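# Place alphabetically first lettered box into tote near door

## Task

Find the box in the office whose top shows the letter earliest in the alphabet and set it, alone, inside the tote beside the door so no part of it sticks out past the tote's rim; the robot must not topple or be left leaning, or the task fails.

## Robot and tools

Robot: a Hello Robot Stretch 3 with one arm. It has a two-wheeled base, a lift that rides up a mast, and a telescoping arm that reaches out to the robot's right side. The gripper can only be carried forward or back by driving the base, which cannot slide sideways. The base measures 0.33 m long by 0.34 m wide, has a rounded back, and pivots about the point between its drive wheels, 0.05 m behind the front edge. With the arm pulled in and the wrist folded, turning on the spot sweeps a circle of radius 0.28 m; an unfolded, level gripper reaches outside that circle.

Frames: all positions are in metres. The base frame sits on the floor midway between the wheels, x ahead, y to the left, z upward. The odometry frame is the base frame where the scene began. hand_pose is reported in the base frame, at the point where closed fingertips meet; with all wrist joints at zero its x axis points up, y back along the arm toward the mast, z toward the robot's rear. Fingertips are round pads 0.04 m wide.

Tool move: one action per call. Keys:
- base: a single command. {"translate_m": d} drives straight by an offset d in metres from the current spot (positive forward, range -3 to 3). {"rotate_rad": d} spins in place by an offset d in radians (positive left, range -6.4 to 6.4).
- joints: one object keyed by joint name, each value an absolute target (not an offset): lift_m 0 to 1.1; arm_m 0 to 0.52 (extension); wrist_yaw_rad -1.345 to 4.42 (0 aligns the gripper with the arm, positive swings it toward the front); wrist_pitch_rad -1.57 to 0.451 (0 level, negative tips fingertips down); wrist_roll_rad -2.911 to 2.918 (0 = fingers side by side, level); gripper_m -0.089 to 0.179 (larger is wider; the fingertip gap is about 0.007 m under the value when nearly shut, 0.025 m under it when fully open); head_pan_rad -3.953 to 1.73 (0 forward, positive left, -1.57 faces along the arm); head_tilt_rad -1.53 to 0.419 (negative looks down). Tolerances for done: lift and arm ±0.004, yaw and roll ±0.02, pitch ±0.05, gripper ±0.004, head ±0.1.
- speeds: per-key top speeds, capped at the max pace. pace: "default" or "max" (default: translate 0.12, rotate 0.76, lift 0.11, arm 0.14; max: 0.30, 1.90, 0.15, 0.40). The base is capped at 0.10 m/s and 0.63 rad/s unless lift_m < 0.30, arm_m < 0.03 and wrist_yaw_rad > 2.54.
- contact_limits: motor_effort percent (1 to 100) at which a motion halts, written next to its own command. arm_m takes a number (use a negative sense when retracting). lift_m takes {"down": v, "up": v}, a per-cent push beyond free motion; under about 12 it may trip while moving freely; defaults are 32 to 47 down, 21 to 36 up. translate_m and rotate_rad only stop on contact if you give a limit; each wheel then halts separately and can swing the robot.
- servos: "reboot", used alone, re-enables servos that switched off.
- cameras: list from head_camera, nav_camera, wrist_camera, all; [] for none. blocking: true (default) waits until everything is at rest; false returns within about 0.5 s while motion continues. An empty move just reports state. Unknown keys make a call invalid; out-of-range values get it refused, and a refusal or an unplanned stop cancels the remaining calls in that reply. Joints you leave out may still push toward older targets.

wait: seconds 0 to 10, plus cameras; returns state, early if motions finish. stop: brakes all running motions, which then hold and may keep pressing. zoom_image: camera plus region [x0,y0,x1,y1] in pixels, at most 504x504, of that camera's latest image. finished_scene: scene number; ends the scene, which must stay solved without the robot.

Results: the move line reads done or the worst status. Statuses: moving, done, off_target (rested short, may still push), contact_stop (that joint goes slack), time_out (after 14 s), torque_fault (wrist or head servo off; reboot needed). on_its_own lists things the robot did unasked; its held at value is a target. motor_effort is percent, positive toward larger values, peak in brackets; positive wheel effort pushes forward; wrist pitch saturates near 45, roll near 72. base_odometry counts wheel turns; when turned_by_wheels and turned_by_imu disagree by over 0.15 rad, believe the IMU. base_tilt gives forward/right lean in degrees, with a few degrees of bias. lidar_m: 12 distances in 30-degree sectors, first straight ahead then counter-clockwise (4th left, 7th behind, 10th right), taken in a plane 0.17 m up; "-" means nothing or something closer than 0.15 m; clear objects are invisible and the robot may hide sectors 5, 6, 9, 10. wrist_depth_mm and head_depth_mm: 7x7 median depths in mm from the top left (wrist 45-1000, head 280-4000), "-" for unknown.

Cameras: head_camera images arrive rotated; turn them a quarter clockwise. nav_camera needs a quarter turn counter-clockwise. Both follow head pan and tilt; wrist_camera rides on the gripper.

Gripping: command gripper_m below the object's width to hold it, at least 0.05 above it to let go. The reading does not prove a grasp; resend to re-squeeze if the stall guard relaxed it.

Cautions: before folding the wrist (yaw to 3.0) or unfolding it, put lift_m within 0.32-0.95, pitch at -0.4, roll near 0; once folded the lift may go down to 0.25. With yaw below -0.4 keep pitch at -0.5 or lower. The wrist, head and (without a limit) base never stop on contact and can fault. Pushing an immovable thing with the gripper above about 0.45 m, or driving while snagged, can tip the robot; if base_tilt shows a lean, back the gripper off. The simulation keeps running while you think. Avoid dropping or flinging objects, collisions and forceful pushes. Loose items may occasionally be nudged by outside forces.

Each tool is called as a command line: name --argument value for each argument, lists and objects as JSON in quotes; but a table of rows of numbers goes row by row, as --pt "numbers of a row", without its own name.

## Session

move

Scene clock: 0.00 s.
base_odometry: x=+0.000 y=+0.000 heading=+0.000
turned_by_wheels: +0.000
turned_by_imu: +0.000
base_tilt: forward=+1.0 right=-0.1
lidar_m: 0.80 1.67 1.61 1.34 1.00 0.97 1.01 1.40 1.53 1.06 0.79 0.77
head_depth_mm: 723 721 721 719 718 715 717 / 769 768 768 764 764 763 762 / 821 821 819 818 816 815 815 / 884 878 876 874 879 872 871 / 948 944 944 942 942 938 935 / 2044 2152 2141 2178 2210 2205 2170 / 1930 1918 1938 1945 1954 1974 1973
base_status: not commanded
joint_positions: lift_m=+0.444 arm_m=+0.002 wrist_yaw_rad=+3.097 wrist_pitch_rad=-0.467 wrist_roll_rad=+0.000 gripper_m=+0.037 head_pan_rad=+0.000 head_tilt_rad=-0.002
joint_status: not commanded
measured_speeds: all 0
motor_effort: left_wheel=-0.3 right_wheel=+1.7 lift_m=+27.5 arm_m=-9.1 wrist_yaw_rad=+0.9 wrist_pitch_rad=+2.5 wrist_roll_rad=+0.7 gripper_m=-0.2 head_pan_rad=+0.6 head_tilt_rad=+6.0
hand_pose: x=-0.0114 y=+0.0710 z=+0.4454 quat_wxyz=(+0.179, +0.691, +0.148, +0.684) (m; base frame)
wrist_depth_mm: - - 146 - - - - / - - 158 - - - - / - - 172 - - - - / - 920 190 - - - - / 809 785 204 798 813 819 789 / 676 667 128 638 654 695 687 / 581 593 283 580 571 592 588
pictures: head_camera (sideways), nav_camera (sideways), wrist_camera
Images, in order (width x height): head_camera 896x504, nav_camera 672x504, wrist_camera 644x364.

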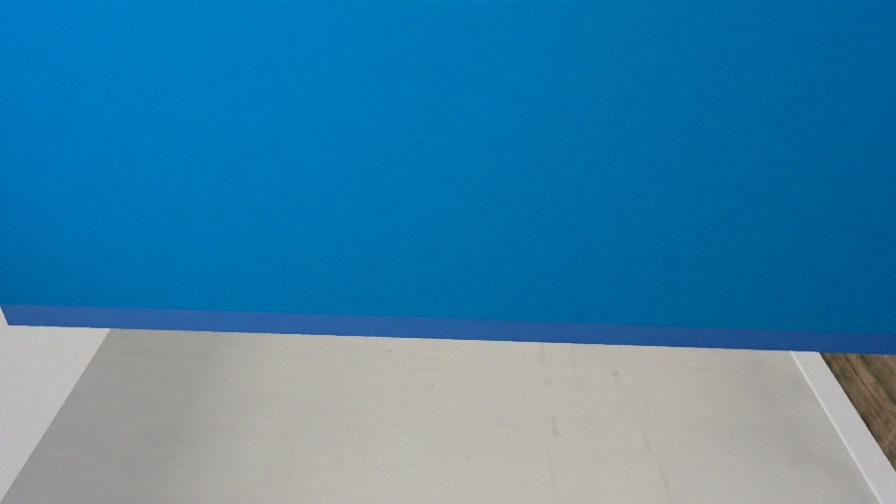

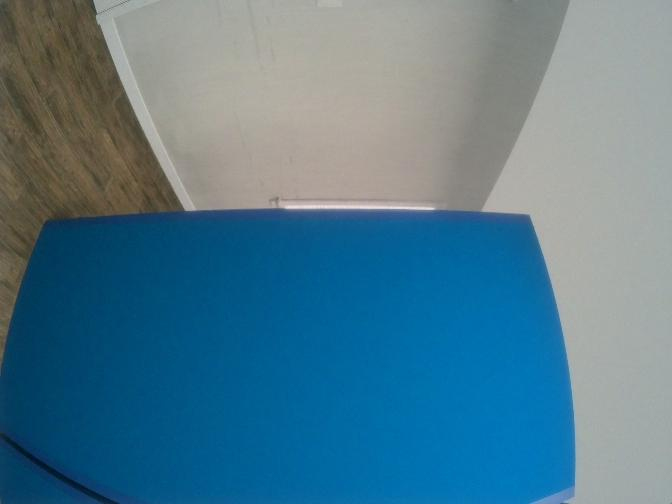

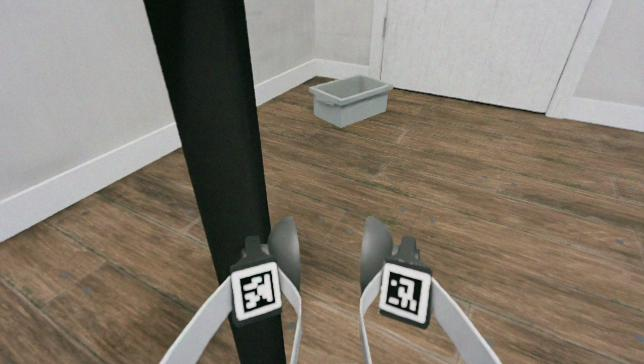

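move --joints '{"head_pan_rad": 1.5, "head_tilt_rad": -0.5}' --pace "max" --cameras '["nav_camera", "head_camera"]'

move --joints '{"head_pan_rad": -0.9, "head_tilt_rad": -0.5}' --pace "max" --cameras '["nav_camera", "head_camera"]'

move --joints '{"head_pan_rad": -2.3, "head_tilt_rad": -0.5}' --pace "max" --cameras '["nav_camera", "head_camera"]'

move --joints '{"head_pan_rad": -3.6, "head_tilt_rad": -0.5}' --pace "max" --cameras '["nav_camera", "head_camera"]'

Scene clock: 8.37 s.
move: done
base_odometry: x=+0.000 y=+0.000 heading=+0.000
turned_by_wheels: +0.000
turned_by_imu: +0.001
base_tilt: forward=+0.9 right=-0.1
lidar_m: 0.80 1.68 1.61 1.34 1.00 0.97 1.01 1.40 1.53 1.06 0.79 0.76
head_depth_mm: 1385 1485 1592 1718 1866 1613 1349 / 1461 1562 1687 1822 1943 1605 1336 / 1551 1684 1818 1986 2018 1599 1341 / 1536 1674 1821 2028 1966 1600 1341 / 1349 1444 1573 1704 1833 1597 1334 / 1203 1280 1372 1480 1614 1594 1341 / 1074 1149 1221 1300 1399 1486 1370
base_status: not commanded
joint_positions: lift_m=+0.444 arm_m=+0.002 wrist_yaw_rad=+3.097 wrist_pitch_rad=-0.467 wrist_roll_rad=+0.000 gripper_m=+0.037 head_pan_rad=+1.533 head_tilt_rad=-0.499
joint_status: all done
measured_speeds: all 0
motor_effort: left_wheel=-0.4(0.6) right_wheel=+2.4(2.6) lift_m=+29.9(30.2) arm_m=-20.3(20.5) wrist_yaw_rad=+0.8(1.2) wrist_pitch_rad=+2.5(2.7) wrist_roll_rad=+0.8(0.9) gripper_m=-0.3(1.0) head_pan_rad=-1.3(4.9) head_tilt_rad=-3.1(6.2)
hand_pose: x=-0.0114 y=+0.0710 z=+0.4454 quat_wxyz=(+0.179, +0.691, +0.148, +0.684) (m; base frame)
wrist_depth_mm: - - 146 - - - - / - - 158 - - - - / - - 172 - - - - / - 973 189 - - - - / 796 800 205 804 810 815 795 / 671 689 127 638 654 685 677 / 577 600 283 590 572 591 593
pictures: head_camera (sideways), nav_camera (sideways)
Images, in order (width x height): head_camera 896x504, nav_camera 672x504.

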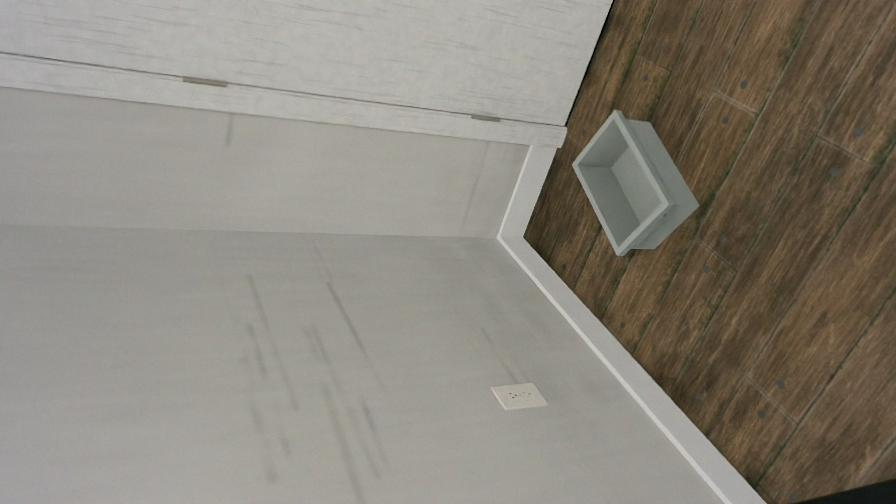

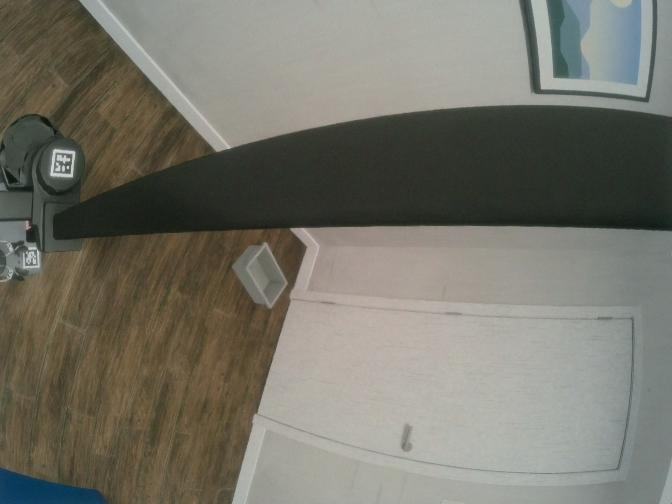

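Scene clock: 9.57 s.
move: done
base_odometry: x=+0.000 y=+0.000 heading=+0.000
turned_by_wheels: +0.000
turned_by_imu: +0.000
base_tilt: forward=+0.8 right=+0.1
lidar_m: 0.80 1.67 1.61 1.34 0.99 0.96 1.01 1.40 1.53 1.06 0.79 0.76
head_depth_mm: 731 801 883 996 1125 1296 1351 / 707 772 849 946 1077 1230 1327 / 685 743 820 910 1020 1159 1293 / 673 729 797 878 976 1125 1264 / 643 700 758 838 933 1049 1208 / 623 674 734 807 892 998 1141 / 607 655 712 777 860 954 1090
base_status: not commanded
joint_positions: lift_m=+0.444 arm_m=+0.002 wrist_yaw_rad=+3.097 wrist_pitch_rad=-0.467 wrist_roll_rad=+0.000 gripper_m=+0.037 head_pan_rad=-0.939 head_tilt_rad=-0.500
joint_status: all done
measured_speeds: all 0
motor_effort: left_wheel=-0.4(0.6) right_wheel=+1.9(2.7) lift_m=+30.5(30.8) arm_m=-20.3(20.7) wrist_yaw_rad=+1.0(1.4) wrist_pitch_rad=+2.5(2.8) wrist_roll_rad=+0.8(1.0) gripper_m=+0.0(1.2) head_pan_rad=+1.5(5.6) head_tilt_rad=-2.4(4.2)
hand_pose: x=-0.0114 y=+0.0710 z=+0.4454 quat_wxyz=(+0.179, +0.691, +0.148, +0.684) (m; base frame)
wrist_depth_mm: - - 146 - - - - / - - 158 - - - - / - - 172 - - - - / - 951 189 - - - - / 786 804 205 795 802 804 808 / 678 676 127 639 655 667 689 / 581 597 281 591 582 585 589
pictures: head_camera (sideways), nav_camera (sideways)
Images, in order (width x height): head_camera 896x504, nav_camera 672x504.

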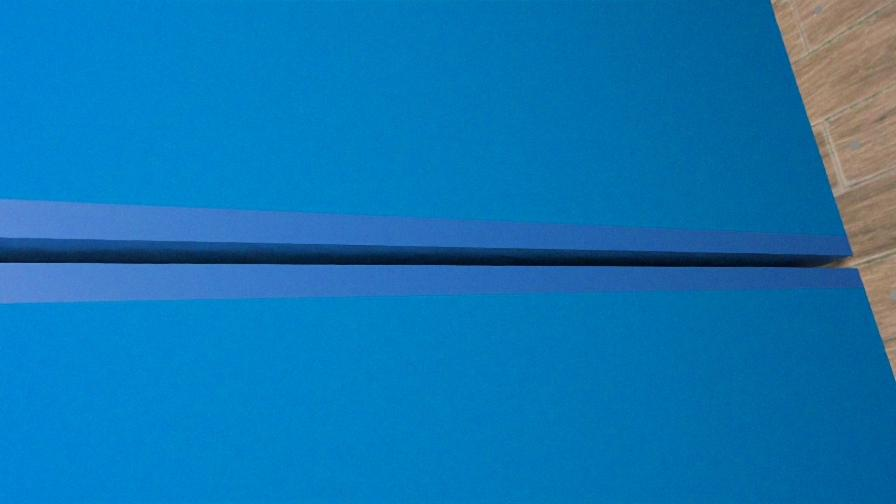

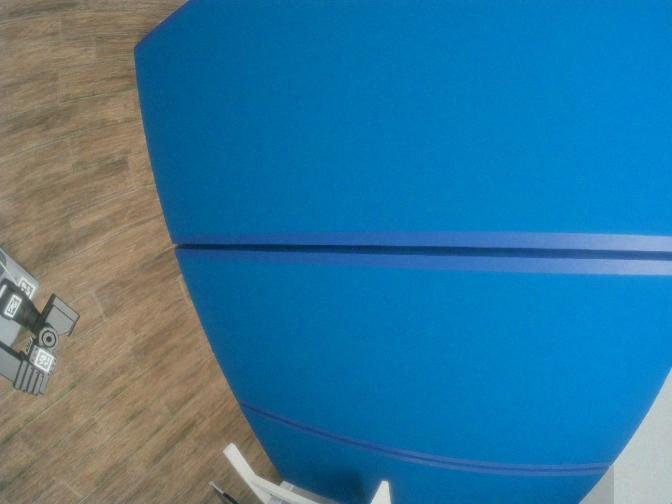

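Scene clock: 10.57 s.
move: done
base_odometry: x=+0.000 y=+0.000 heading=+0.000
turned_by_wheels: +0.000
turned_by_imu: +0.000
base_tilt: forward=+0.9 right=-0.2
lidar_m: 0.80 1.67 1.60 1.34 1.00 0.96 1.01 1.40 1.53 1.06 0.79 0.77
head_depth_mm: 1909 1978 1961 2098 1947 1626 1355 / 1924 2042 1871 2406 2027 1602 1342 / 1878 1997 2233 2403 2001 1591 1339 / 1866 1968 2203 2411 2008 1607 1342 / 1849 1948 2172 2356 1976 1589 1333 / 1798 1922 1845 2051 1965 1582 1333 / 1794 1879 2088 2296 2004 1588 1333
base_status: not commanded
joint_positions: lift_m=+0.444 arm_m=+0.002 wrist_yaw_rad=+3.097 wrist_pitch_rad=-0.467 wrist_roll_rad=+0.000 gripper_m=+0.037 head_pan_rad=-2.350 head_tilt_rad=-0.500
joint_status: all done
measured_speeds: all 0
motor_effort: left_wheel=-0.5(0.6) right_wheel=+2.2(2.8) lift_m=+30.5(30.9) arm_m=-20.1(20.8) wrist_yaw_rad=+1.0(1.2) wrist_pitch_rad=+2.7(2.7) wrist_roll_rad=+1.0(1.1) gripper_m=-0.1(1.0) head_pan_rad=+2.7(4.9) head_tilt_rad=-2.1(5.0)
hand_pose: x=-0.0114 y=+0.0710 z=+0.4454 quat_wxyz=(+0.179, +0.691, +0.148, +0.684) (m; base frame)
wrist_depth_mm: - - 146 - - - - / - - 158 - - - - / - - 172 - - - - / - 927 190 - - - - / 797 804 206 794 812 801 802 / 685 679 128 639 664 684 678 / 582 597 282 590 583 591 585
pictures: head_camera (sideways), nav_camera (sideways)
Images, in order (width x height): head_camera 896x504, nav_camera 672x504.

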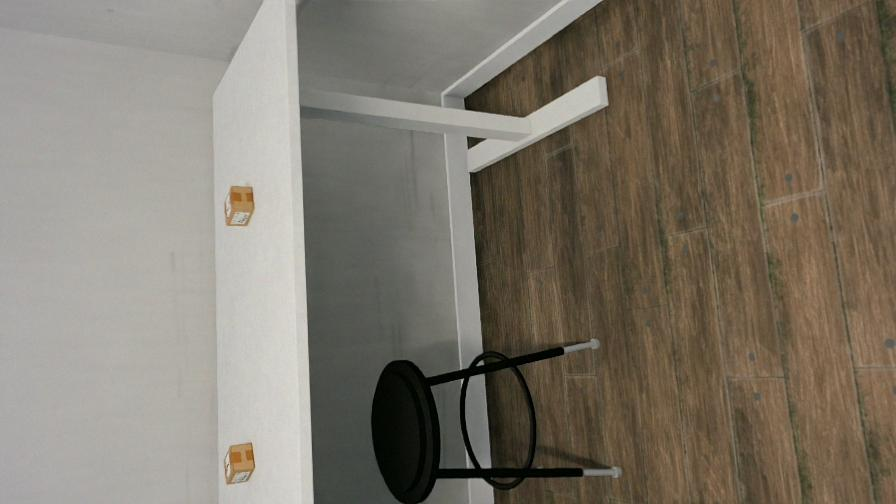

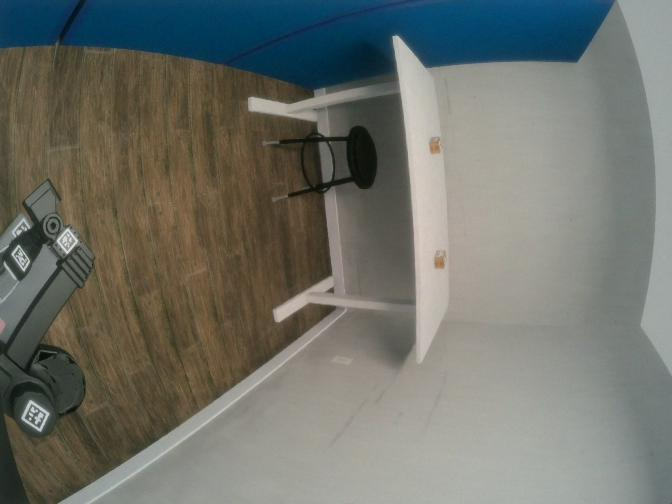

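Scene clock: 11.53 s.
move: done
base_odometry: x=+0.000 y=+0.000 heading=+0.000
turned_by_wheels: +0.000
turned_by_imu: +0.000
base_tilt: forward=+1.0 right=-0.2
lidar_m: 0.80 1.67 1.60 1.34 1.00 0.96 1.01 1.41 1.53 1.06 0.79 0.76
head_depth_mm: 795 859 935 1029 1145 1284 1354 / 802 867 946 1045 1160 1297 1344 / 809 876 953 1061 1175 1318 1336 / 818 886 969 1071 1183 1337 1333 / 826 893 976 1078 1209 1365 1340 / 831 909 989 1100 1227 1387 1335 / 838 913 1001 1108 1242 1418 1335
base_status: not commanded
joint_positions: lift_m=+0.444 arm_m=+0.002 wrist_yaw_rad=+3.097 wrist_pitch_rad=-0.467 wrist_roll_rad=+0.000 gripper_m=+0.037 head_pan_rad=-3.651 head_tilt_rad=-0.500
joint_status: all done
measured_speeds: all 0
motor_effort: left_wheel=-0.3(0.6) right_wheel=+2.1(2.6) lift_m=+30.3(30.7) arm_m=-20.0(20.4) wrist_yaw_rad=+0.9(1.2) wrist_pitch_rad=+2.5(2.7) wrist_roll_rad=+0.9(1.1) gripper_m=-0.5(1.2) head_pan_rad=+2.3(5.0) head_tilt_rad=-2.6(4.8)
hand_pose: x=-0.0114 y=+0.0710 z=+0.4454 quat_wxyz=(+0.179, +0.691, +0.148, +0.684) (m; base frame)
wrist_depth_mm: - - 146 - - - - / - - 159 - - - - / - - 172 - - - - / - 943 190 - - - - / 801 793 205 798 802 812 813 / 674 687 128 635 661 673 676 / 589 609 283 582 567 595 584
pictures: head_camera (sideways), nav_camera (sideways)
Images, in order (width x height): head_camera 896x504, nav_camera 672x504.

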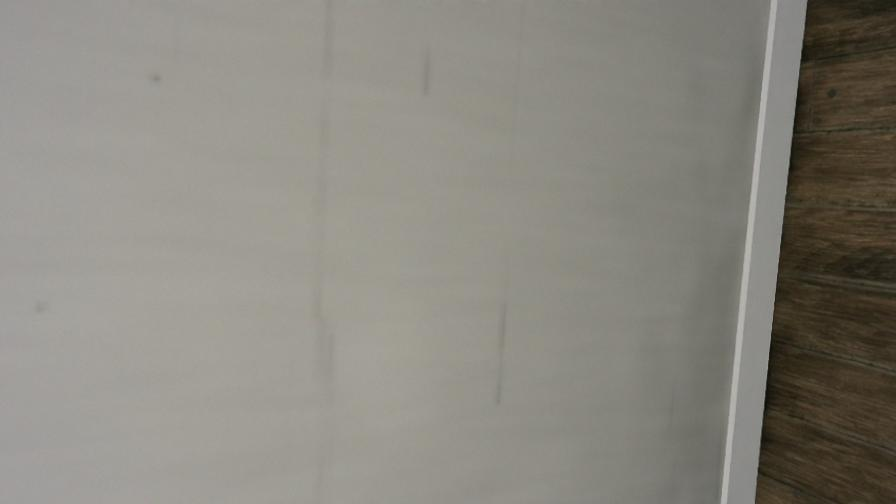

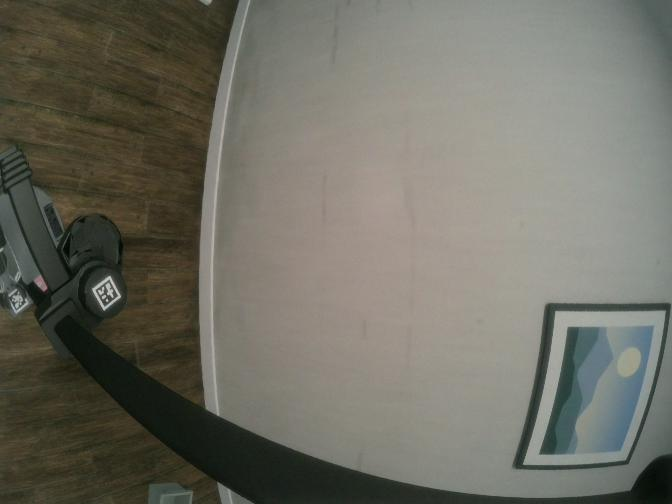

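move --joints '{"head_pan_rad": 0.6, "head_tilt_rad": -0.4}' --pace "max" --cameras '["nav_camera"]'

move --joints '{"head_pan_rad": -2.3, "head_tilt_rad": -0.25}' --pace "max" --cameras '["nav_camera", "head_camera"]'

zoom_image --camera "head_camera" --region '[200, 160, 400, 504]'

Scene clock: 25.30 s.
move: done
base_odometry: x=+0.000 y=+0.000 heading=+0.000
turned_by_wheels: +0.000
turned_by_imu: +0.001
base_tilt: forward=+1.1 right=+0.1
lidar_m: 0.80 1.67 1.60 1.34 1.00 0.97 1.01 1.40 1.53 1.06 0.79 0.77
head_depth_mm: 1637 1764 1907 2087 2231 1791 1442 / 1571 1699 1810 1994 2155 1757 1442 / 1515 1637 1758 1941 2058 1763 1439 / 1476 1577 1705 1859 2023 1767 1439 / 1428 1520 1627 1766 1910 1764 1426 / 1373 1477 1561 1699 1825 1732 1438 / 1331 1410 1493 1609 1753 1762 1428
base_status: not commanded
joint_positions: lift_m=+0.444 arm_m=+0.002 wrist_yaw_rad=+3.097 wrist_pitch_rad=-0.467 wrist_roll_rad=+0.000 gripper_m=+0.037 head_pan_rad=+0.615 head_tilt_rad=-0.400
joint_status: all done
measured_speeds: translate_m=+0.000 rotate_rad=+0.000 lift_m=+0.000 arm_m=+0.000 wrist_yaw_rad=+0.000 wrist_pitch_rad=+0.000 wrist_roll_rad=+0.000 head_pan_rad=-0.024 head_tilt_rad=+0.000
motor_effort: left_wheel=-0.5(0.6) right_wheel=+2.0(2.9) lift_m=+29.7(30.6) arm_m=-19.6(20.3) wrist_yaw_rad=+0.7(1.5) wrist_pitch_rad=+2.6(2.9) wrist_roll_rad=+0.9(1.1) gripper_m=-0.2(1.2) head_pan_rad=-3.6(5.1) head_tilt_rad=+2.8(6.3)
hand_pose: x=-0.0114 y=+0.0710 z=+0.4454 quat_wxyz=(+0.179, +0.691, +0.148, +0.684) (m; base frame)
wrist_depth_mm: - - 146 - - - - / - - 158 - - - - / - - 172 - - - - / - 947 189 - - - - / 793 798 205 792 799 797 793 / 679 673 128 633 662 676 679 / 586 599 282 592 561 577 583
pictures: nav_camera (sideways)
Images, in order (width x height): nav_camera 672x504.

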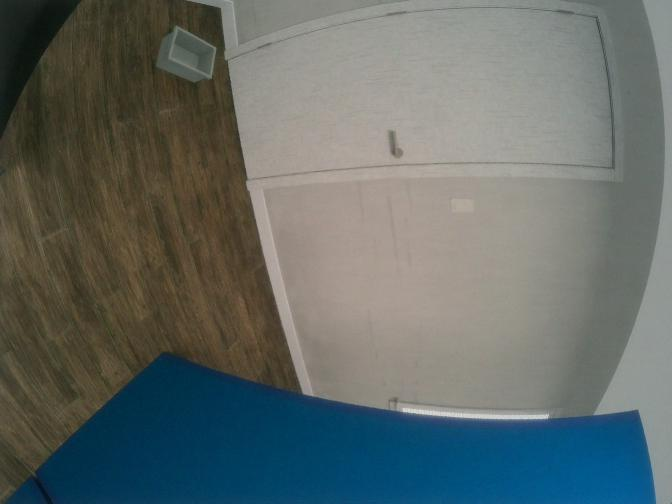

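Scene clock: 28.00 s.
move: done
base_odometry: x=+0.000 y=+0.000 heading=+0.000
turned_by_wheels: +0.000
turned_by_imu: +0.000
base_tilt: forward=+0.9 right=-0.3
lidar_m: 0.80 1.68 1.60 1.34 0.99 0.97 1.01 1.40 1.53 1.06 0.79 0.76
head_depth_mm: 1965 2047 2157 1987 2160 2061 1679 / 1941 2053 2138 1820 2322 2009 1671 / 1922 2023 2144 1749 2335 2149 1671 / 1887 2019 2100 1766 2312 2140 1655 / 1877 1963 2050 1770 2272 2122 1659 / 1865 1950 2021 1743 1820 2115 1660 / 1862 1917 2011 1693 2167 1953 1646
base_status: not commanded
joint_positions: lift_m=+0.444 arm_m=+0.002 wrist_yaw_rad=+3.097 wrist_pitch_rad=-0.467 wrist_roll_rad=+0.000 gripper_m=+0.037 head_pan_rad=-2.316 head_tilt_rad=-0.248
joint_status: all done
measured_speeds: translate_m=+0.000 rotate_rad=+0.000 lift_m=+0.000 arm_m=+0.000 wrist_yaw_rad=+0.000 wrist_pitch_rad=+0.000 wrist_roll_rad=+0.000 head_pan_rad=+0.024 head_tilt_rad=+0.000
motor_effort: left_wheel=-0.5(0.7) right_wheel=+2.4(2.8) lift_m=+29.7(30.0) arm_m=-19.4(20.1) wrist_yaw_rad=+1.1(1.4) wrist_pitch_rad=+2.4(2.8) wrist_roll_rad=+0.8(1.1) gripper_m=-0.3(1.3) head_pan_rad=+2.2(6.0) head_tilt_rad=+2.0(7.0)
hand_pose: x=-0.0114 y=+0.0710 z=+0.4454 quat_wxyz=(+0.179, +0.691, +0.148, +0.684) (m; base frame)
wrist_depth_mm: - - 146 - - - - / - - 158 - - - - / - - 172 - - - - / - 941 189 - - - - / 788 802 205 785 787 823 805 / 672 669 128 642 656 671 683 / 578 593 281 585 568 578 584
pictures: head_camera (sideways), nav_camera (sideways)
Images, in order (width x height): head_camera 896x504, nav_camera 672x504.

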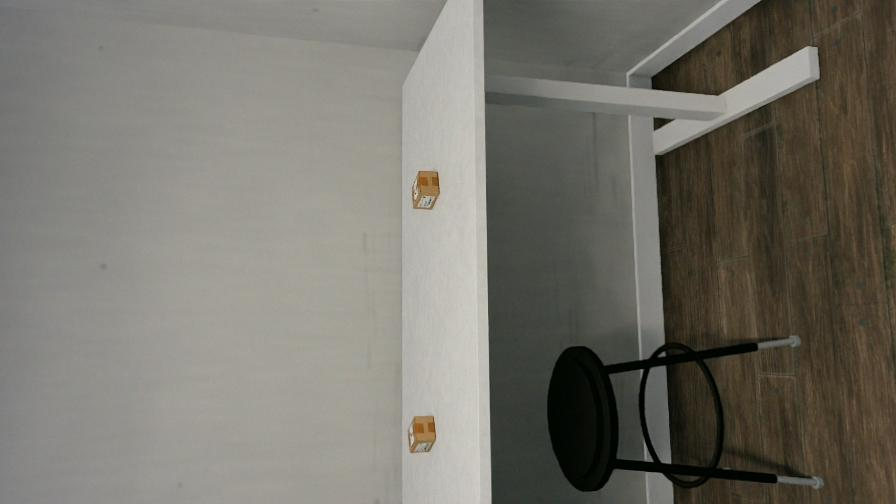

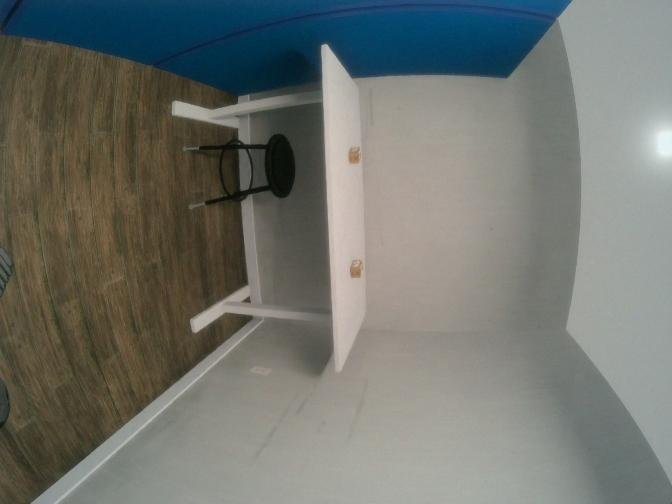

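Scaled by 1.465 from the camera's 896x504 image, which has a finer 1280x720 frame.

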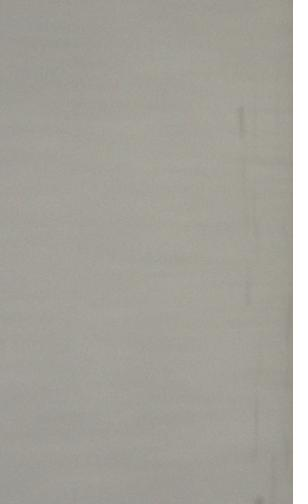

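zoom_image --camera "head_camera" --region '[395, 160, 455, 220]'

zoom_image --camera "head_camera" --region '[395, 405, 455, 465]'

Scaled by 8.400 from the camera's 896x504 image, which has a finer 1280x720 frame.

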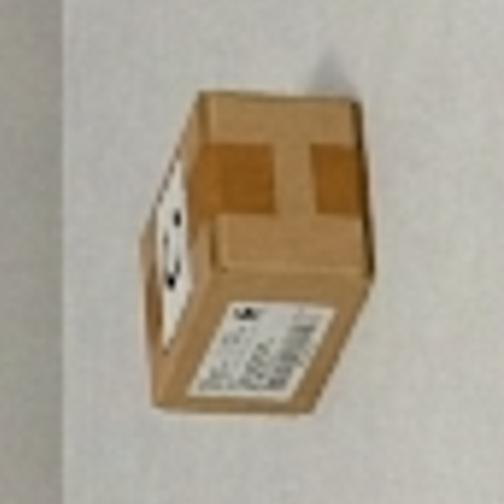

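Scaled by 8.400 from the camera's 896x504 image, which has a finer 1280x720 frame.

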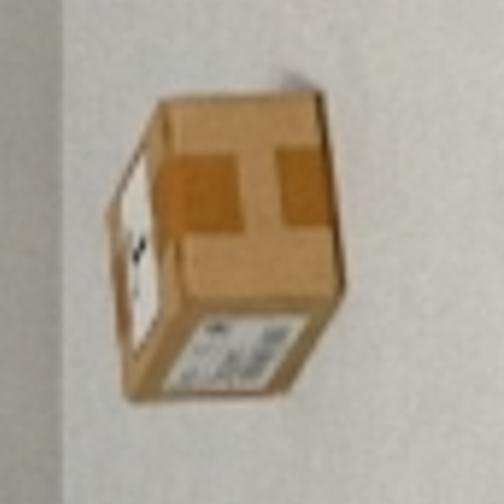

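move --base '{"rotate_rad": 1.047}' --joints '{"lift_m": 0.27, "head_pan_rad": 0.0, "head_tilt_rad": -0.4}' --pace "max" --cameras '["nav_camera"]'

Scene clock: 82.53 s.
move: done
base_odometry: x=+0.000 y=+0.000 heading=+1.047
turned_by_wheels: +1.047
turned_by_imu: +1.043
base_tilt: forward=+0.9 right=+0.0
lidar_m: 1.60 1.35 1.00 0.96 1.01 1.38 1.54 1.08 0.79 0.77 0.80 1.68
head_depth_mm: 1344 1451 1550 1678 1800 1777 1449 / 1349 1433 1539 1664 1804 1766 1438 / 1359 1443 1550 1662 1824 1769 1439 / 1358 1465 1581 1701 1841 1769 1441 / 1383 1475 1585 1722 1875 1747 1439 / 1393 1495 1606 1742 1896 1699 1441 / 1409 1525 1627 1779 1933 1689 1427
base_status: done
joint_positions: lift_m=+0.270 arm_m=+0.002 wrist_yaw_rad=+3.097 wrist_pitch_rad=-0.469 wrist_roll_rad=+0.000 gripper_m=+0.037 head_pan_rad=+0.015 head_tilt_rad=-0.401
joint_status: all done
measured_speeds: translate_m=+0.000 rotate_rad=+0.000 lift_m=+0.000 arm_m=+0.000 wrist_yaw_rad=+0.000 wrist_pitch_rad=+0.000 wrist_roll_rad=+0.000 head_pan_rad=-0.024 head_tilt_rad=+0.000
motor_effort: left_wheel=-8.1(16.2) right_wheel=+10.1(15.4) lift_m=+22.7(27.0) arm_m=-20.3(20.5) wrist_yaw_rad=+0.9(1.5) wrist_pitch_rad=+2.6(3.0) wrist_roll_rad=+0.8(1.0) gripper_m=+0.0(1.4) head_pan_rad=-2.7(4.8) head_tilt_rad=-0.7(5.3)
hand_pose: x=-0.0114 y=+0.0708 z=+0.2715 quat_wxyz=(+0.180, +0.691, +0.149, +0.684) (m; base frame)
wrist_depth_mm: - - 143 - - - - / - 158 157 - - - - / 881 903 172 872 901 870 872 / 682 679 189 673 672 691 678 / 556 558 205 563 565 561 559 / 474 289 128 273 458 474 476 / 248 256 244 250 263 416 417
pictures: nav_camera (sideways)
Images, in order (width x height): nav_camera 672x504.

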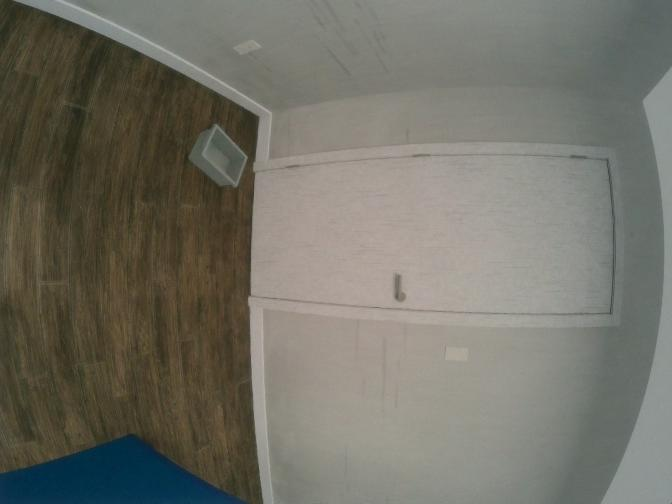

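move --base '{"translate_m": 1.15}' --pace "max" --joints '{"head_pan_rad": -1.57}' --cameras '["nav_camera", "head_camera"]'

Scene clock: 91.10 s.
move: done
base_odometry: x=+0.576 y=+0.995 heading=+1.046
turned_by_wheels: +0.000
turned_by_imu: +0.000
base_tilt: forward=+0.9 right=+0.2
lidar_m: 0.46 0.48 0.66 0.95 0.99 1.36 2.67 1.09 0.92 1.82 0.68 0.48
head_depth_mm: 3259 3453 3722 3365 2308 1778 1444 / 3307 3445 3719 3284 2275 1771 1448 / 3256 3473 3778 3252 2291 1758 1443 / 3297 3492 3858 3278 2269 1779 1450 / 2444 2531 2715 2841 2289 1768 1431 / 1619 1677 1710 1787 1851 1719 1444 / 1202 1226 1254 1289 1319 1355 1363
base_status: done
joint_positions: lift_m=+0.270 arm_m=+0.002 wrist_yaw_rad=+3.097 wrist_pitch_rad=-0.469 wrist_roll_rad=+0.000 gripper_m=+0.037 head_pan_rad=-1.571 head_tilt_rad=-0.401
joint_status: all done
measured_speeds: all 0
motor_effort: left_wheel=+3.2(12.5) right_wheel=+5.1(20.4) lift_m=+28.5(30.8) arm_m=-14.9(18.3) wrist_yaw_rad=+0.9(1.4) wrist_pitch_rad=+2.9(3.2) wrist_roll_rad=+0.8(1.1) gripper_m=-0.3(1.5) head_pan_rad=+3.7(4.5) head_tilt_rad=+1.3(2.3)
hand_pose: x=-0.0114 y=+0.0708 z=+0.2715 quat_wxyz=(+0.180, +0.691, +0.149, +0.684) (m; base frame)
wrist_depth_mm: - - 143 - - - 553 / - - 155 - - - 607 / 886 863 172 747 910 846 - / 694 681 191 - 642 693 547 / 569 562 205 559 543 558 529 / 473 287 128 271 465 473 476 / 248 255 241 249 262 409 409
pictures: head_camera (sideways), nav_camera (sideways)
Images, in order (width x height): head_camera 896x504, nav_camera 672x504.

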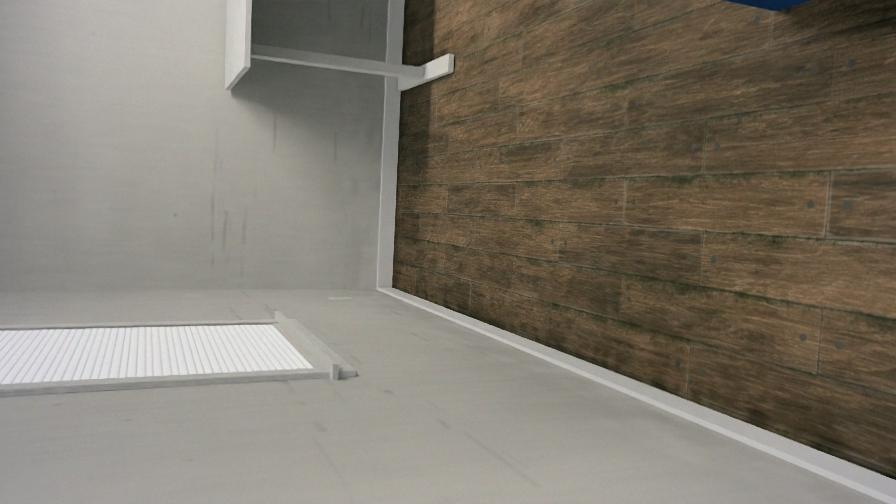

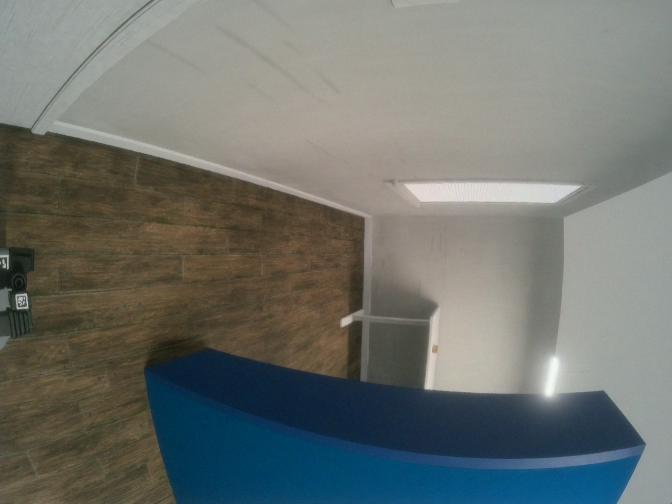

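move --base '{"rotate_rad": -1.571}' --pace "max" --joints '{"head_pan_rad": -0.5, "head_tilt_rad": -0.3}' --cameras '[]'

move --base '{"translate_m": 1.2}' --pace "max" --joints '{"head_pan_rad": -0.8}' --cameras '["nav_camera", "head_camera"]'

Scene clock: 99.60 s.
move: done
base_odometry: x=+0.576 y=+0.995 heading=-0.524
turned_by_wheels: -1.571
turned_by_imu: -1.564
base_tilt: forward=+1.0 right=-0.1
lidar_m: 1.71 0.67 0.48 0.46 0.48 0.68 0.95 1.00 1.39 2.68 1.08 0.91
head_depth_mm: 798 850 901 976 1044 1135 1238 / 772 810 864 920 989 1064 1154 / 863 891 929 962 999 1059 1130 / 1052 1099 1149 1213 1275 1334 1411 / 3455 3609 3867 3944 2661 1978 1564 / 3316 3505 3724 3767 2649 1980 1556 / 3265 3355 3667 3717 2637 1947 1559
base_status: done
joint_positions: lift_m=+0.270 arm_m=+0.002 wrist_yaw_rad=+3.097 wrist_pitch_rad=-0.469 wrist_roll_rad=+0.000 gripper_m=+0.037 head_pan_rad=-0.488 head_tilt_rad=-0.300
joint_status: all done
measured_speeds: all 0
motor_effort: left_wheel=+10.4(18.0) right_wheel=-8.2(15.6) lift_m=+21.8(25.1) arm_m=-19.9(20.7) wrist_yaw_rad=+1.0(1.2) wrist_pitch_rad=+2.9(3.1) wrist_roll_rad=+0.8(1.1) gripper_m=+0.1(1.1) head_pan_rad=-3.0(5.3) head_tilt_rad=+4.2(5.6)
hand_pose: x=-0.0114 y=+0.0708 z=+0.2715 quat_wxyz=(+0.180, +0.691, +0.149, +0.684) (m; base frame)
wrist_depth_mm: - - 143 - - 456 - / - - 155 - - 498 - / - - 171 - - - - / - - 189 - 634 - - / 555 559 205 555 571 559 554 / 466 289 127 270 463 475 474 / 249 255 241 248 262 409 409
pictures: none
No camera images: "cameras" was empty.

Scene clock: 104.97 s.
move: done
base_odometry: x=+1.615 y=+0.395 heading=-0.524
turned_by_wheels: +0.000
turned_by_imu: +0.000
base_tilt: forward=+0.9 right=-0.2
lidar_m: 1.61 0.63 0.47 0.45 0.47 0.66 1.83 2.25 0.52 0.51 3.24 2.26
head_depth_mm: 3359 3530 3635 3706 2755 2002 1605 / 3578 3782 3966 - 2747 2001 1570 / 3338 3484 3761 3870 2695 2006 1576 / 3054 3181 3254 3395 2691 2005 1577 / 2811 2970 3053 3322 2682 1960 1556 / 2671 2731 2757 3053 2690 1985 1559 / 2434 2544 2601 2798 2663 1968 1552
base_status: done
joint_positions: lift_m=+0.270 arm_m=+0.002 wrist_yaw_rad=+3.097 wrist_pitch_rad=-0.469 wrist_roll_rad=+0.000 gripper_m=+0.037 head_pan_rad=-0.801 head_tilt_rad=-0.300
joint_status: all done
measured_speeds: all 0
motor_effort: left_wheel=+7.7(18.5) right_wheel=+0.0(8.1) lift_m=+22.7(22.9) arm_m=-17.2(20.2) wrist_yaw_rad=+0.8(1.4) wrist_pitch_rad=+2.8(3.2) wrist_roll_rad=+0.8(1.1) gripper_m=-0.5(1.3) head_pan_rad=-2.2(5.9) head_tilt_rad=+3.2(5.3)
hand_pose: x=-0.0114 y=+0.0708 z=+0.2715 quat_wxyz=(+0.180, +0.691, +0.149, +0.684) (m; base frame)
wrist_depth_mm: - - 143 - - - - / - - 155 - - - - / - - 171 - - - - / - - 186 - - - - / 561 570 205 568 566 568 564 / 475 288 128 270 457 477 478 / 248 256 242 249 263 412 410
pictures: head_camera (sideways), nav_camera (sideways)
Images, in order (width x height): head_camera 896x504, nav_camera 672x504.

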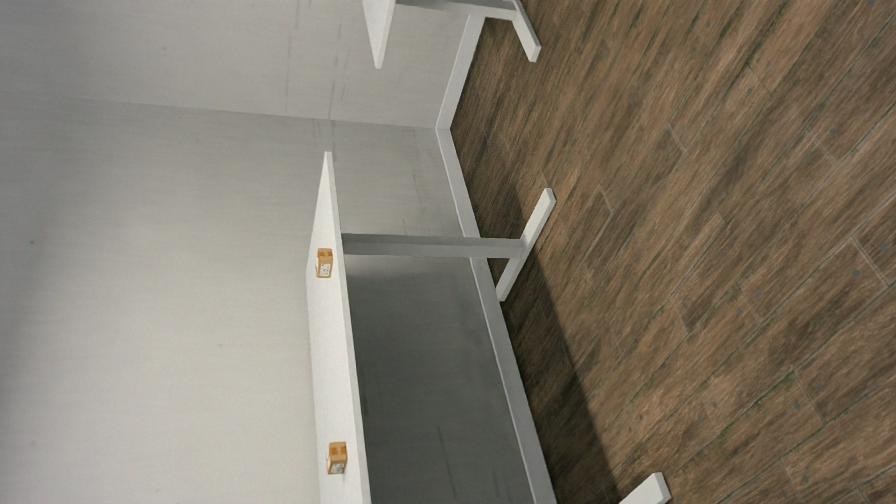

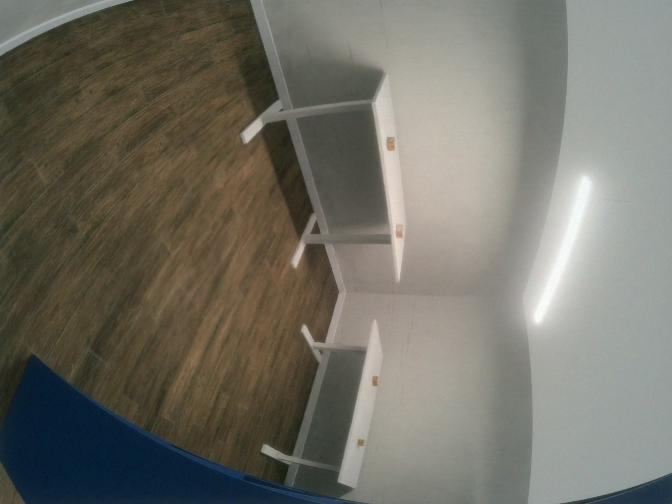

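zoom_image --camera "head_camera" --region '[300, 237, 350, 287]'

zoom_image --camera "head_camera" --region '[312, 432, 362, 482]'

zoom_image --camera "nav_camera" --region '[340, 360, 400, 460]'

Scaled by 10.080 from the camera's 896x504 image, which has a finer 1280x720 frame.

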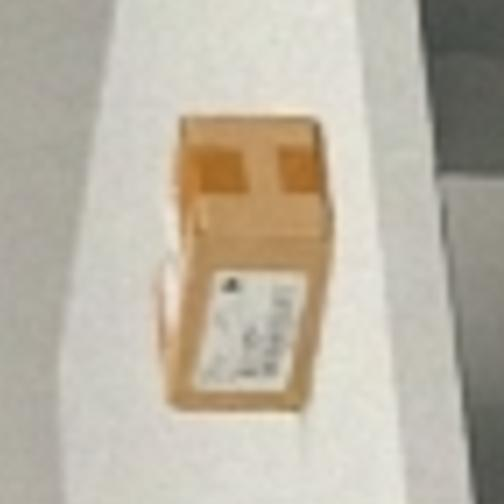

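Scaled by 10.080 from the camera's 896x504 image, which has a finer 1280x720 frame.

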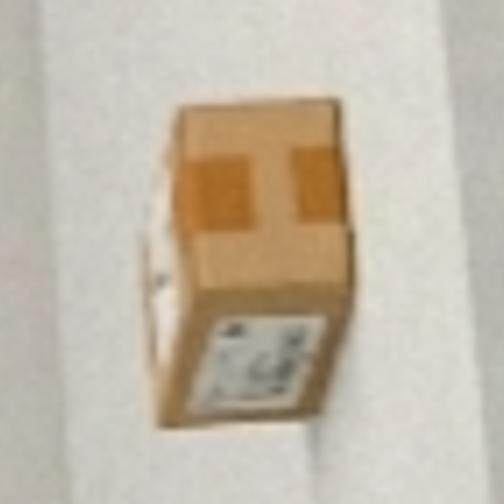

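Scaled by 5.040 from the camera's 672x504 image, which has a finer 792x594 frame.

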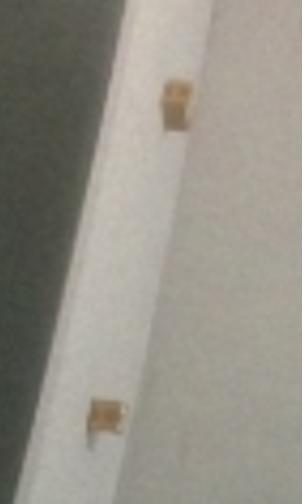

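move --base '{"rotate_rad": -1.096}' --pace "max" --joints '{"head_pan_rad": 0.3, "head_tilt_rad": -0.3}' --cameras '[]'

move --base '{"translate_m": 1.9}' --pace "max" --joints '{"head_pan_rad": 0.6, "head_tilt_rad": -0.3}' --cameras '["nav_camera", "head_camera"]'

Scene clock: 134.90 s.
move: done
base_odometry: x=+1.615 y=+0.395 heading=-1.619
turned_by_wheels: -1.096
turned_by_imu: -1.091
base_tilt: forward=+0.7 right=-0.1
lidar_m: 3.27 2.27 1.86 0.65 0.47 0.45 0.47 0.64 1.62 2.22 0.53 0.51
head_depth_mm: 3446 3632 3680 3642 2751 2008 1579 / 3454 3710 3975 - 2736 1993 1583 / 3125 3425 3581 3745 2769 1974 1594 / 3012 3116 3181 3462 2703 1994 1571 / 2754 2873 2997 3236 2672 1968 1573 / 2544 2720 2746 3015 2635 1961 1568 / 2411 2491 2566 2739 2692 1987 1563
base_status: done
joint_positions: lift_m=+0.270 arm_m=+0.002 wrist_yaw_rad=+3.097 wrist_pitch_rad=-0.469 wrist_roll_rad=+0.000 gripper_m=+0.037 head_pan_rad=+0.315 head_tilt_rad=-0.300
joint_status: all done
measured_speeds: translate_m=+0.000 rotate_rad=+0.000 lift_m=+0.000 arm_m=+0.000 wrist_yaw_rad=+0.000 wrist_pitch_rad=+0.000 wrist_roll_rad=+0.000 head_pan_rad=-0.024 head_tilt_rad=+0.000
motor_effort: left_wheel=+9.5(18.3) right_wheel=-9.0(15.0) lift_m=+24.3(24.8) arm_m=-20.0(20.5) wrist_yaw_rad=+1.1(1.4) wrist_pitch_rad=+2.8(3.0) wrist_roll_rad=+0.8(1.1) gripper_m=-1.1(1.3) head_pan_rad=-2.5(5.2) head_tilt_rad=+3.2(6.8)
hand_pose: x=-0.0114 y=+0.0708 z=+0.2715 quat_wxyz=(+0.180, +0.691, +0.149, +0.684) (m; base frame)
wrist_depth_mm: - - 143 - - - - / - - 156 - - - - / - - 171 865 877 898 876 / - - 190 682 680 681 690 / 437 518 206 565 559 573 562 / 431 289 128 271 468 476 475 / 247 257 242 247 262 410 412
pictures: none
No camera images: "cameras" was empty.

Scene clock: 142.67 s.
move: done
base_odometry: x=+1.523 y=-1.502 heading=-1.619
turned_by_wheels: +0.000
turned_by_imu: -0.001
base_tilt: forward=+0.8 right=+0.0
lidar_m: 1.36 1.76 1.26 1.54 2.18 2.10 1.41 0.91 0.89 1.11 1.34 1.66
head_depth_mm: 1813 1902 2040 2176 2334 2007 1602 / 1748 1831 1950 2078 2239 2009 1584 / 1670 1760 1854 1980 2123 1989 1590 / 1587 1680 1776 1849 2001 1992 1568 / 1541 1615 1718 1165 1908 1980 1516 / 1475 1561 1645 1150 1774 1759 1518 / 1421 1491 1574 1145 1758 1836 1558
base_status: done
joint_positions: lift_m=+0.270 arm_m=+0.002 wrist_yaw_rad=+3.097 wrist_pitch_rad=-0.469 wrist_roll_rad=+0.000 gripper_m=+0.037 head_pan_rad=+0.600 head_tilt_rad=-0.300
joint_status: all done
measured_speeds: all 0
motor_effort: left_wheel=+11.6(17.4) right_wheel=-3.0(15.0) lift_m=+27.5(27.5) arm_m=-13.7(19.9) wrist_yaw_rad=+0.3(1.5) wrist_pitch_rad=+2.9(3.1) wrist_roll_rad=+0.8(1.2) gripper_m=-0.3(1.6) head_pan_rad=-3.1(5.7) head_tilt_rad=+2.9(5.2)
hand_pose: x=-0.0114 y=+0.0708 z=+0.2715 quat_wxyz=(+0.180, +0.691, +0.149, +0.684) (m; base frame)
wrist_depth_mm: - - 147 - - - - / - - 158 - - - - / 871 842 173 888 885 891 894 / 692 687 190 690 679 688 680 / 563 558 206 562 565 560 575 / 475 289 128 271 457 475 472 / 248 255 243 250 261 408 410
pictures: head_camera (sideways), nav_camera (sideways)
Images, in order (width x height): head_camera 896x504, nav_camera 672x504.

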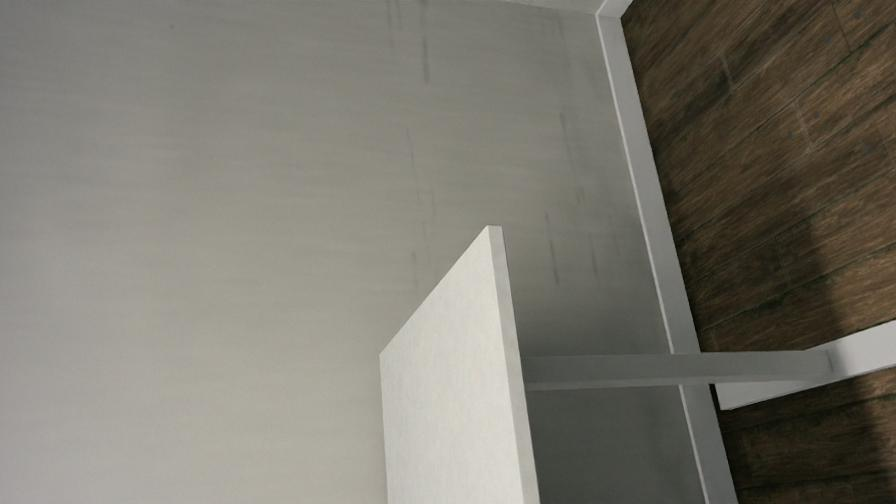

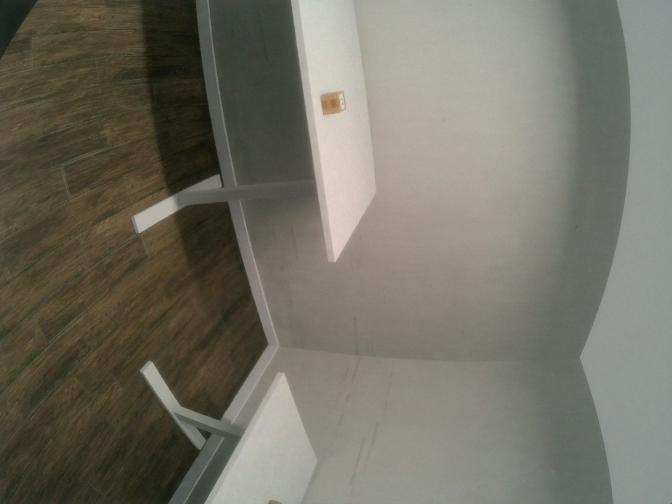

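move --pace "max" --joints '{"head_pan_rad": 1.2, "head_tilt_rad": -0.35}' --cameras '["head_camera"]'

move --pace "max" --joints '{"head_pan_rad": -0.5, "head_tilt_rad": -0.35}' --cameras '["head_camera"]'

Scene clock: 148.00 s.
move: done
base_odometry: x=+1.523 y=-1.502 heading=-1.619
turned_by_wheels: +0.000
turned_by_imu: +0.001
base_tilt: forward=+1.0 right=+0.0
lidar_m: 1.36 1.76 1.26 1.54 2.19 2.09 1.41 0.91 0.89 1.11 1.34 1.66
head_depth_mm: 1415 1482 1561 1038 1776 1863 1479 / 1440 1522 1598 960 1814 1885 1512 / 1464 1549 1607 1102 1873 1875 1509 / 1494 1583 1655 1100 1912 1871 1503 / 1523 1604 1672 1181 1987 1873 1505 / 1558 1658 1719 1175 2020 1879 1494 / 1576 1698 1757 1173 2089 1861 1497
base_status: not commanded
joint_positions: lift_m=+0.270 arm_m=+0.002 wrist_yaw_rad=+3.097 wrist_pitch_rad=-0.469 wrist_roll_rad=+0.000 gripper_m=+0.037 head_pan_rad=+1.208 head_tilt_rad=-0.346
joint_status: all done
measured_speeds: all 0
motor_effort: left_wheel=+11.9(11.9) right_wheel=-3.4(3.7) lift_m=+28.9(29.1) arm_m=-10.2(11.3) wrist_yaw_rad=+0.6(1.1) wrist_pitch_rad=+2.7(2.9) wrist_roll_rad=+0.7(1.1) gripper_m=-0.1(1.3) head_pan_rad=+2.1(4.9) head_tilt_rad=-1.7(4.3)
hand_pose: x=-0.0114 y=+0.0708 z=+0.2715 quat_wxyz=(+0.180, +0.691, +0.149, +0.684) (m; base frame)
wrist_depth_mm: - - 147 - - - - / - - 158 - - - - / 886 872 172 855 898 908 894 / 679 686 190 678 686 683 690 / 562 553 205 565 562 567 562 / 472 290 127 271 458 468 473 / 248 256 241 249 263 408 413
pictures: head_camera (sideways)
Images, in order (width x height): head_camera 896x504.

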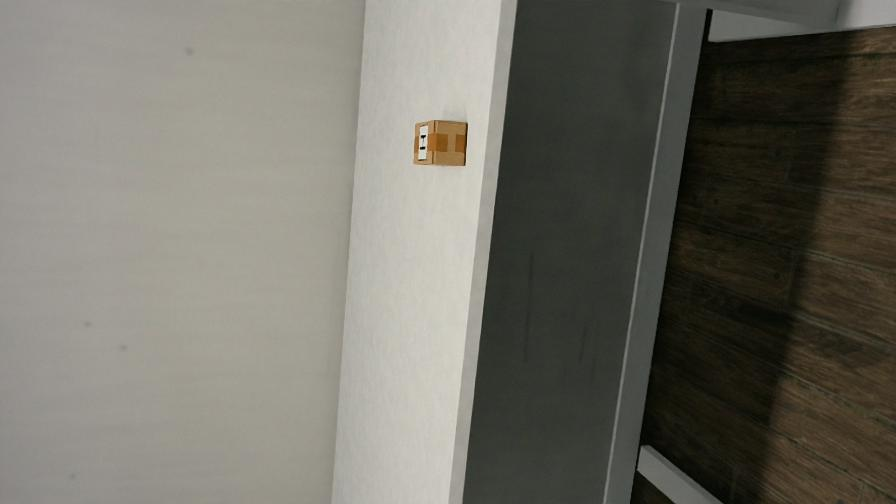

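Scene clock: 149.07 s.
move: done
base_odometry: x=+1.523 y=-1.502 heading=-1.619
turned_by_wheels: +0.000
turned_by_imu: +0.000
base_tilt: forward=+0.9 right=-0.2
lidar_m: 1.35 1.76 1.26 1.54 2.19 2.10 1.41 0.91 0.89 1.11 1.34 1.66
head_depth_mm: 1404 1493 1588 1654 1129 1824 1519 / 1410 1490 1599 1650 1123 1801 1513 / 1423 1510 1613 1667 1125 1825 1503 / 1428 1496 1606 1673 1125 1881 1497 / 1438 1519 1629 1644 1115 1873 1505 / 1433 1523 1629 1639 1108 1846 1480 / 1428 1526 1635 1641 1105 1816 1500
base_status: not commanded
joint_positions: lift_m=+0.270 arm_m=+0.002 wrist_yaw_rad=+3.097 wrist_pitch_rad=-0.469 wrist_roll_rad=+0.000 gripper_m=+0.037 head_pan_rad=-0.531 head_tilt_rad=-0.348
joint_status: all done
measured_speeds: all 0
motor_effort: left_wheel=+11.7(11.9) right_wheel=-3.1(3.7) lift_m=+29.3(29.7) arm_m=-9.5(10.8) wrist_yaw_rad=+0.2(1.4) wrist_pitch_rad=+2.8(3.1) wrist_roll_rad=+0.8(1.0) gripper_m=-0.2(1.1) head_pan_rad=-0.3(4.6) head_tilt_rad=-2.7(5.4)
hand_pose: x=-0.0114 y=+0.0708 z=+0.2715 quat_wxyz=(+0.180, +0.691, +0.149, +0.684) (m; base frame)
wrist_depth_mm: - - 146 - - - - / - - 158 - - - - / 876 887 172 882 901 883 882 / 679 685 190 683 683 680 688 / 561 563 205 568 558 562 551 / 464 289 127 271 464 482 475 / 246 255 243 248 261 408 415
pictures: head_camera (sideways)
Images, in order (width x height): head_camera 896x504.

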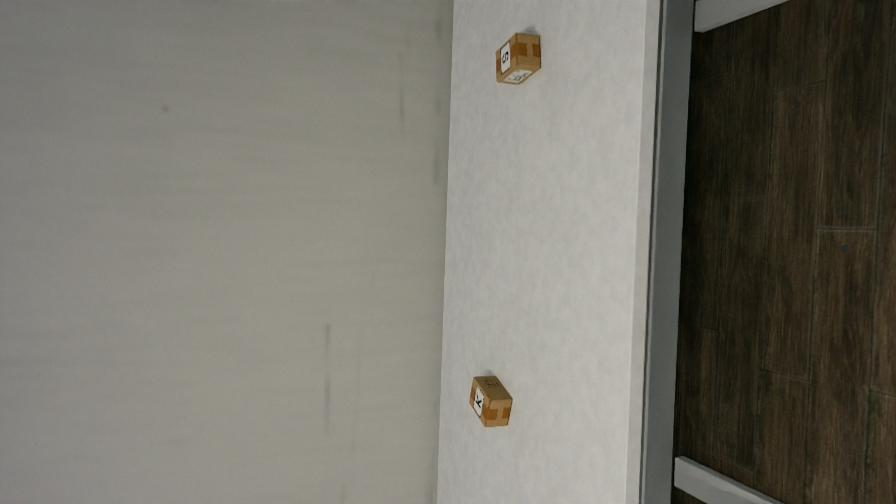

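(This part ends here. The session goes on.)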